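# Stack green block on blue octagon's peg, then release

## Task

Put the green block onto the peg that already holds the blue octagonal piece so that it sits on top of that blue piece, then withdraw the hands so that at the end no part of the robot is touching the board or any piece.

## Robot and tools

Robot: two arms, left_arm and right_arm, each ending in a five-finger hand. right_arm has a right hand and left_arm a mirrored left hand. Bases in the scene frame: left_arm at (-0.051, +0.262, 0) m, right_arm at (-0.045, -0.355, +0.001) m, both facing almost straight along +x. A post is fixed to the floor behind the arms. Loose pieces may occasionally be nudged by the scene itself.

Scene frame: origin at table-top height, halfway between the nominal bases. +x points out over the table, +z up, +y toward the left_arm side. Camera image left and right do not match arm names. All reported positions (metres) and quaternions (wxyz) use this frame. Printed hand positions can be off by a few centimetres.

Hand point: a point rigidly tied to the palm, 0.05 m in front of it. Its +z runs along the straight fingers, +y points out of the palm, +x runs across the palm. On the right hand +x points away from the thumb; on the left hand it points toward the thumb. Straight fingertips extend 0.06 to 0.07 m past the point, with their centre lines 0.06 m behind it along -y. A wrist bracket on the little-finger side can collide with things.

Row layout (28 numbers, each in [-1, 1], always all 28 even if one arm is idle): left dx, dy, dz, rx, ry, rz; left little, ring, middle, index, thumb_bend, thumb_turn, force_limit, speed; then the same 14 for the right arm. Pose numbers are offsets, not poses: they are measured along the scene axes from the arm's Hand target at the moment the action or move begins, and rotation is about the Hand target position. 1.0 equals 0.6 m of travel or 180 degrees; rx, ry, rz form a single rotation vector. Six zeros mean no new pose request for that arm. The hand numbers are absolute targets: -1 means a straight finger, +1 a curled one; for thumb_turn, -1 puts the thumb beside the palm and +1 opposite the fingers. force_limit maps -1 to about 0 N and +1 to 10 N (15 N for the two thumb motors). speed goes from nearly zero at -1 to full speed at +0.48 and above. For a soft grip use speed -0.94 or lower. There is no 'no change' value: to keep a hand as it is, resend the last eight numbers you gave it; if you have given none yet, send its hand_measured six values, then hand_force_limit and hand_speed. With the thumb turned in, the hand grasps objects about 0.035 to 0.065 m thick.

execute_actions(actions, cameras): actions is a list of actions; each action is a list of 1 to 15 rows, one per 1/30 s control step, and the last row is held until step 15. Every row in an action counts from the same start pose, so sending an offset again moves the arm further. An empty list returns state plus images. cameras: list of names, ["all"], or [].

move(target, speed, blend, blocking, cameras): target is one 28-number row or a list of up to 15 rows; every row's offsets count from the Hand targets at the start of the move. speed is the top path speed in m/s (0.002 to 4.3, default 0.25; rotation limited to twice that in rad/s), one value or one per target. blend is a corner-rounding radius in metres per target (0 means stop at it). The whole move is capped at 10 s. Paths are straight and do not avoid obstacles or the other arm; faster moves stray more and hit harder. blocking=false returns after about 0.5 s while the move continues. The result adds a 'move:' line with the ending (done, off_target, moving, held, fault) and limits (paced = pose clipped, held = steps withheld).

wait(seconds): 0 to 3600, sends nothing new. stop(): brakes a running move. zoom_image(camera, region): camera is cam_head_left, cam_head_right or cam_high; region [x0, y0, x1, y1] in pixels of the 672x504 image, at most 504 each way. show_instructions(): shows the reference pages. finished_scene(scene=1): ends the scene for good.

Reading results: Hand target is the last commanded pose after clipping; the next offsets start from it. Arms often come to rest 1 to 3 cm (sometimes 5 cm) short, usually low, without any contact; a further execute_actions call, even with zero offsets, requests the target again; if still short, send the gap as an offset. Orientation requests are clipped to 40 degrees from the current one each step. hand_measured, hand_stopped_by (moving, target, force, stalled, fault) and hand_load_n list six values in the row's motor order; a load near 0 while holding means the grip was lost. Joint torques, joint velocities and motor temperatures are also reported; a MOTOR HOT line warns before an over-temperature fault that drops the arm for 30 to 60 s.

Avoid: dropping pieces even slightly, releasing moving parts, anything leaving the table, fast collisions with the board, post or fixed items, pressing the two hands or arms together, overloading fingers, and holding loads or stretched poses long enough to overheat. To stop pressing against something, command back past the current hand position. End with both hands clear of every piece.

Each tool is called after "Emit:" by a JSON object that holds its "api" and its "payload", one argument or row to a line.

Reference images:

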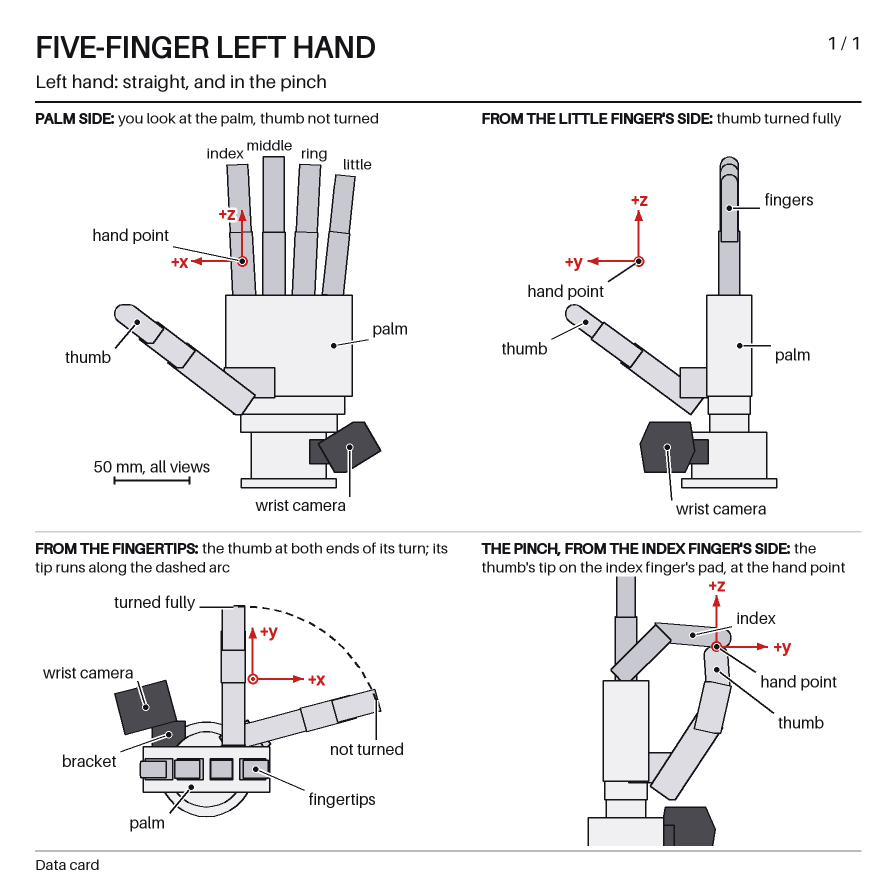

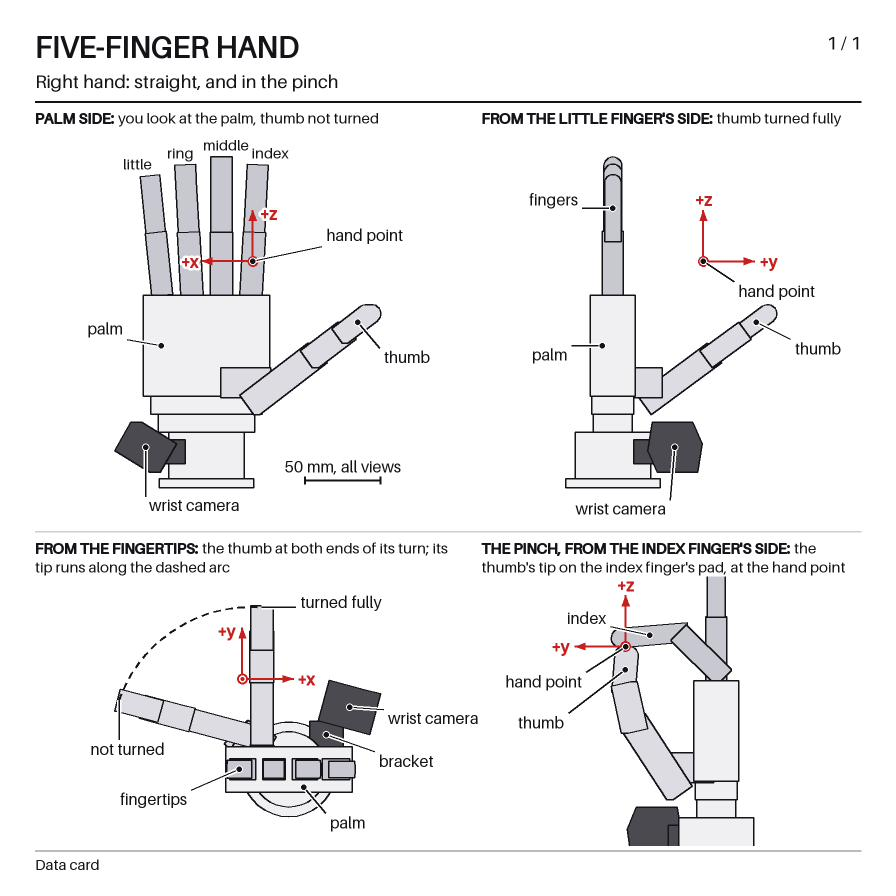

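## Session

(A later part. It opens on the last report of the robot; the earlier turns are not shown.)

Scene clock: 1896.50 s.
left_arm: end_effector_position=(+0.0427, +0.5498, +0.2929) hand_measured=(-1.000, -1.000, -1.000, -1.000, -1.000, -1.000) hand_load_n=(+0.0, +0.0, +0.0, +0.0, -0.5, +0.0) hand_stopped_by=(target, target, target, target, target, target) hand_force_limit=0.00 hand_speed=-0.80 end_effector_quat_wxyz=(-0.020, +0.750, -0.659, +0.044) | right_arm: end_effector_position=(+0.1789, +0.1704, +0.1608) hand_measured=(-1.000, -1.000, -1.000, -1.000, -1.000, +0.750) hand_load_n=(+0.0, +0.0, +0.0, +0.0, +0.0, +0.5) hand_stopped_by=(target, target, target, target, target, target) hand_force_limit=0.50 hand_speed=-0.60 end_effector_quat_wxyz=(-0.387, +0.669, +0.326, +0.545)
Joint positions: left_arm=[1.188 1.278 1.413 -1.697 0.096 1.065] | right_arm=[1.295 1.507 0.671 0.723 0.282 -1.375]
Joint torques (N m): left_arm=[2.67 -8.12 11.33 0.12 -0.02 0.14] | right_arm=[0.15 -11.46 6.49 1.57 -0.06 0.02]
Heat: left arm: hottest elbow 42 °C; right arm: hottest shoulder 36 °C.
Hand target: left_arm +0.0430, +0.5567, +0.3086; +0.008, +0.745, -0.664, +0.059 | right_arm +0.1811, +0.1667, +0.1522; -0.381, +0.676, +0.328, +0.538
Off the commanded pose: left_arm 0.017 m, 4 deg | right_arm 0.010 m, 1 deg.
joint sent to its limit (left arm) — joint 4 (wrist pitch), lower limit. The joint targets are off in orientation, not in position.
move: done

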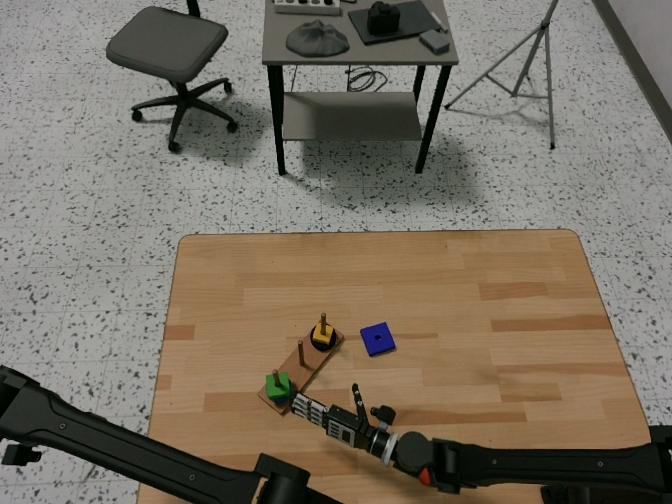

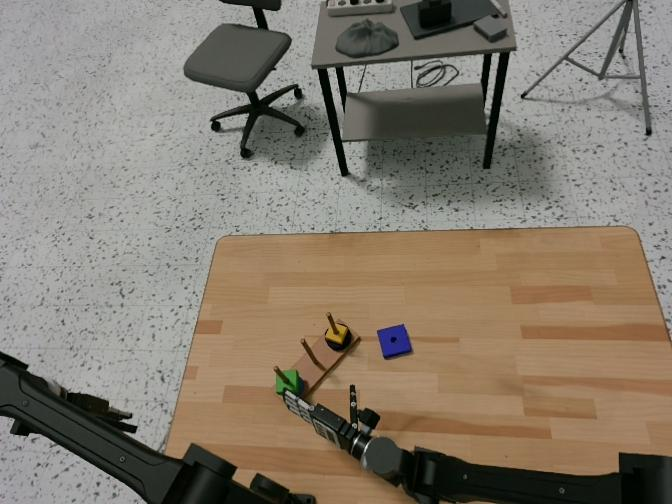

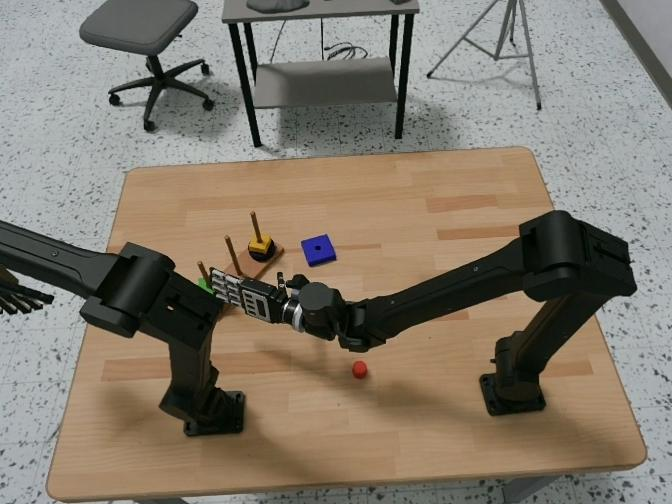

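Emit:
{"api": "move", "payload": {
  "target": [0,0,0,0,0,0,-1,-1,-1,-1,-1,-1,0,-0.8, 0,-0.12,0,0,0,0,-1,-1,-1,-1,-1,0.75,0.5,-0.6],
  "speed": 0.15,
  "cameras": ["cam_head_left","cam_head_right"]
}}

Emit:
{"api": "zoom_image", "payload": {
  "camera": "cam_head_left",
  "region": [245, 355, 305, 415]
}}

Emit:
{"api": "zoom_image", "payload": {
  "camera": "cam_head_right",
  "region": [255, 355, 315, 415]
}}

Scene clock: 1909.93 s.
left_arm: end_effector_position=(+0.0427, +0.5498, +0.2929) hand_measured=(-1.000, -1.000, -1.000, -1.000, -1.000, -1.000) hand_load_n=(+0.0, +0.0, +0.0, +0.0, +0.0, +0.0) hand_stopped_by=(target, target, target, target, target, target) hand_force_limit=0.00 hand_speed=-0.80 end_effector_quat_wxyz=(-0.020, +0.750, -0.659, +0.044) | right_arm: end_effector_position=(+0.1793, +0.0973, +0.1552) hand_measured=(-1.000, -1.000, -1.000, -1.000, -1.000, +0.750) hand_load_n=(+0.0, +0.0, +0.0, +0.0, +0.0, +0.0) hand_stopped_by=(target, target, target, target, target, target) hand_force_limit=0.50 hand_speed=-0.60 end_effector_quat_wxyz=(-0.384, +0.674, +0.327, +0.540)
Joint positions: left_arm=[1.188 1.278 1.413 -1.697 0.096 1.065] | right_arm=[1.245 1.336 0.486 0.723 0.233 -1.375]
Joint torques (N m): left_arm=[2.9 -7.94 11.29 0.14 -0.04 0.14] | right_arm=[0.67 -9.52 6.65 1.94 -0.05 -0.04]
Heat: left arm: hottest elbow 42 °C; right arm: hottest shoulder 35 °C.
Hand target: left_arm +0.0430, +0.5567, +0.3086; +0.008, +0.745, -0.664, +0.059 | right_arm +0.1812, +0.0946, +0.1521; -0.381, +0.677, +0.327, +0.538
Off the commanded pose: left_arm 0.017 m, 4 deg | right_arm 0.004 m, 0 deg.
joint sent to its limit (left arm) — joint 4 (wrist pitch), lower limit. The joint targets are off in orientation, not in position.
move: done

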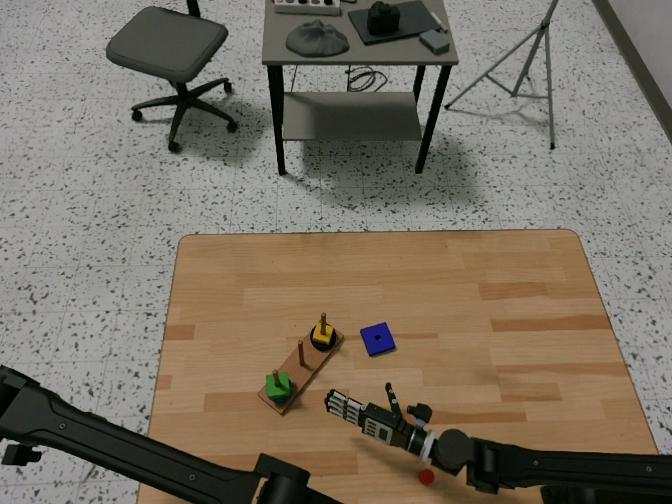

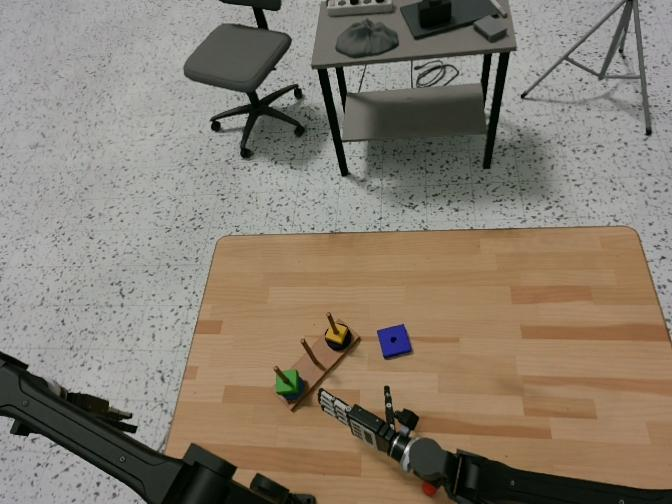

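Scaled by 8.400 from the camera's image (finer frame: 960x720).

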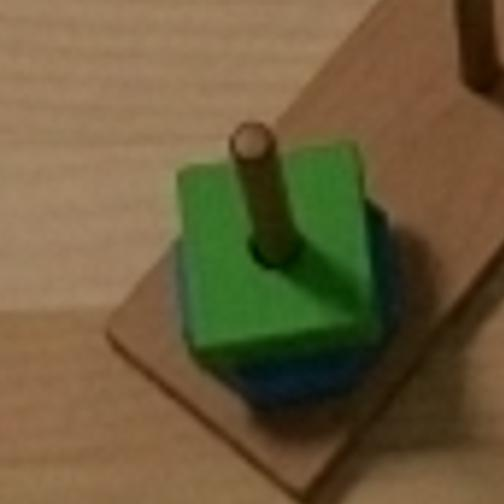

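Scaled by 8.400 from the camera's image (finer frame: 960x720).

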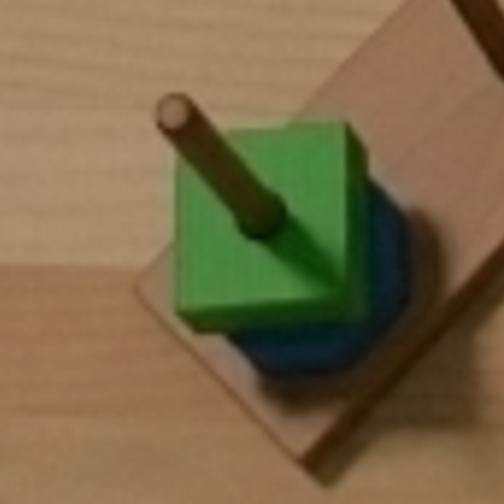

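The green block sits flat on the blue octagon on its peg, and neither hand is touching anything.

Emit:
{"api": "finished_scene", "payload": {

}}

The scene is finished: the task was done.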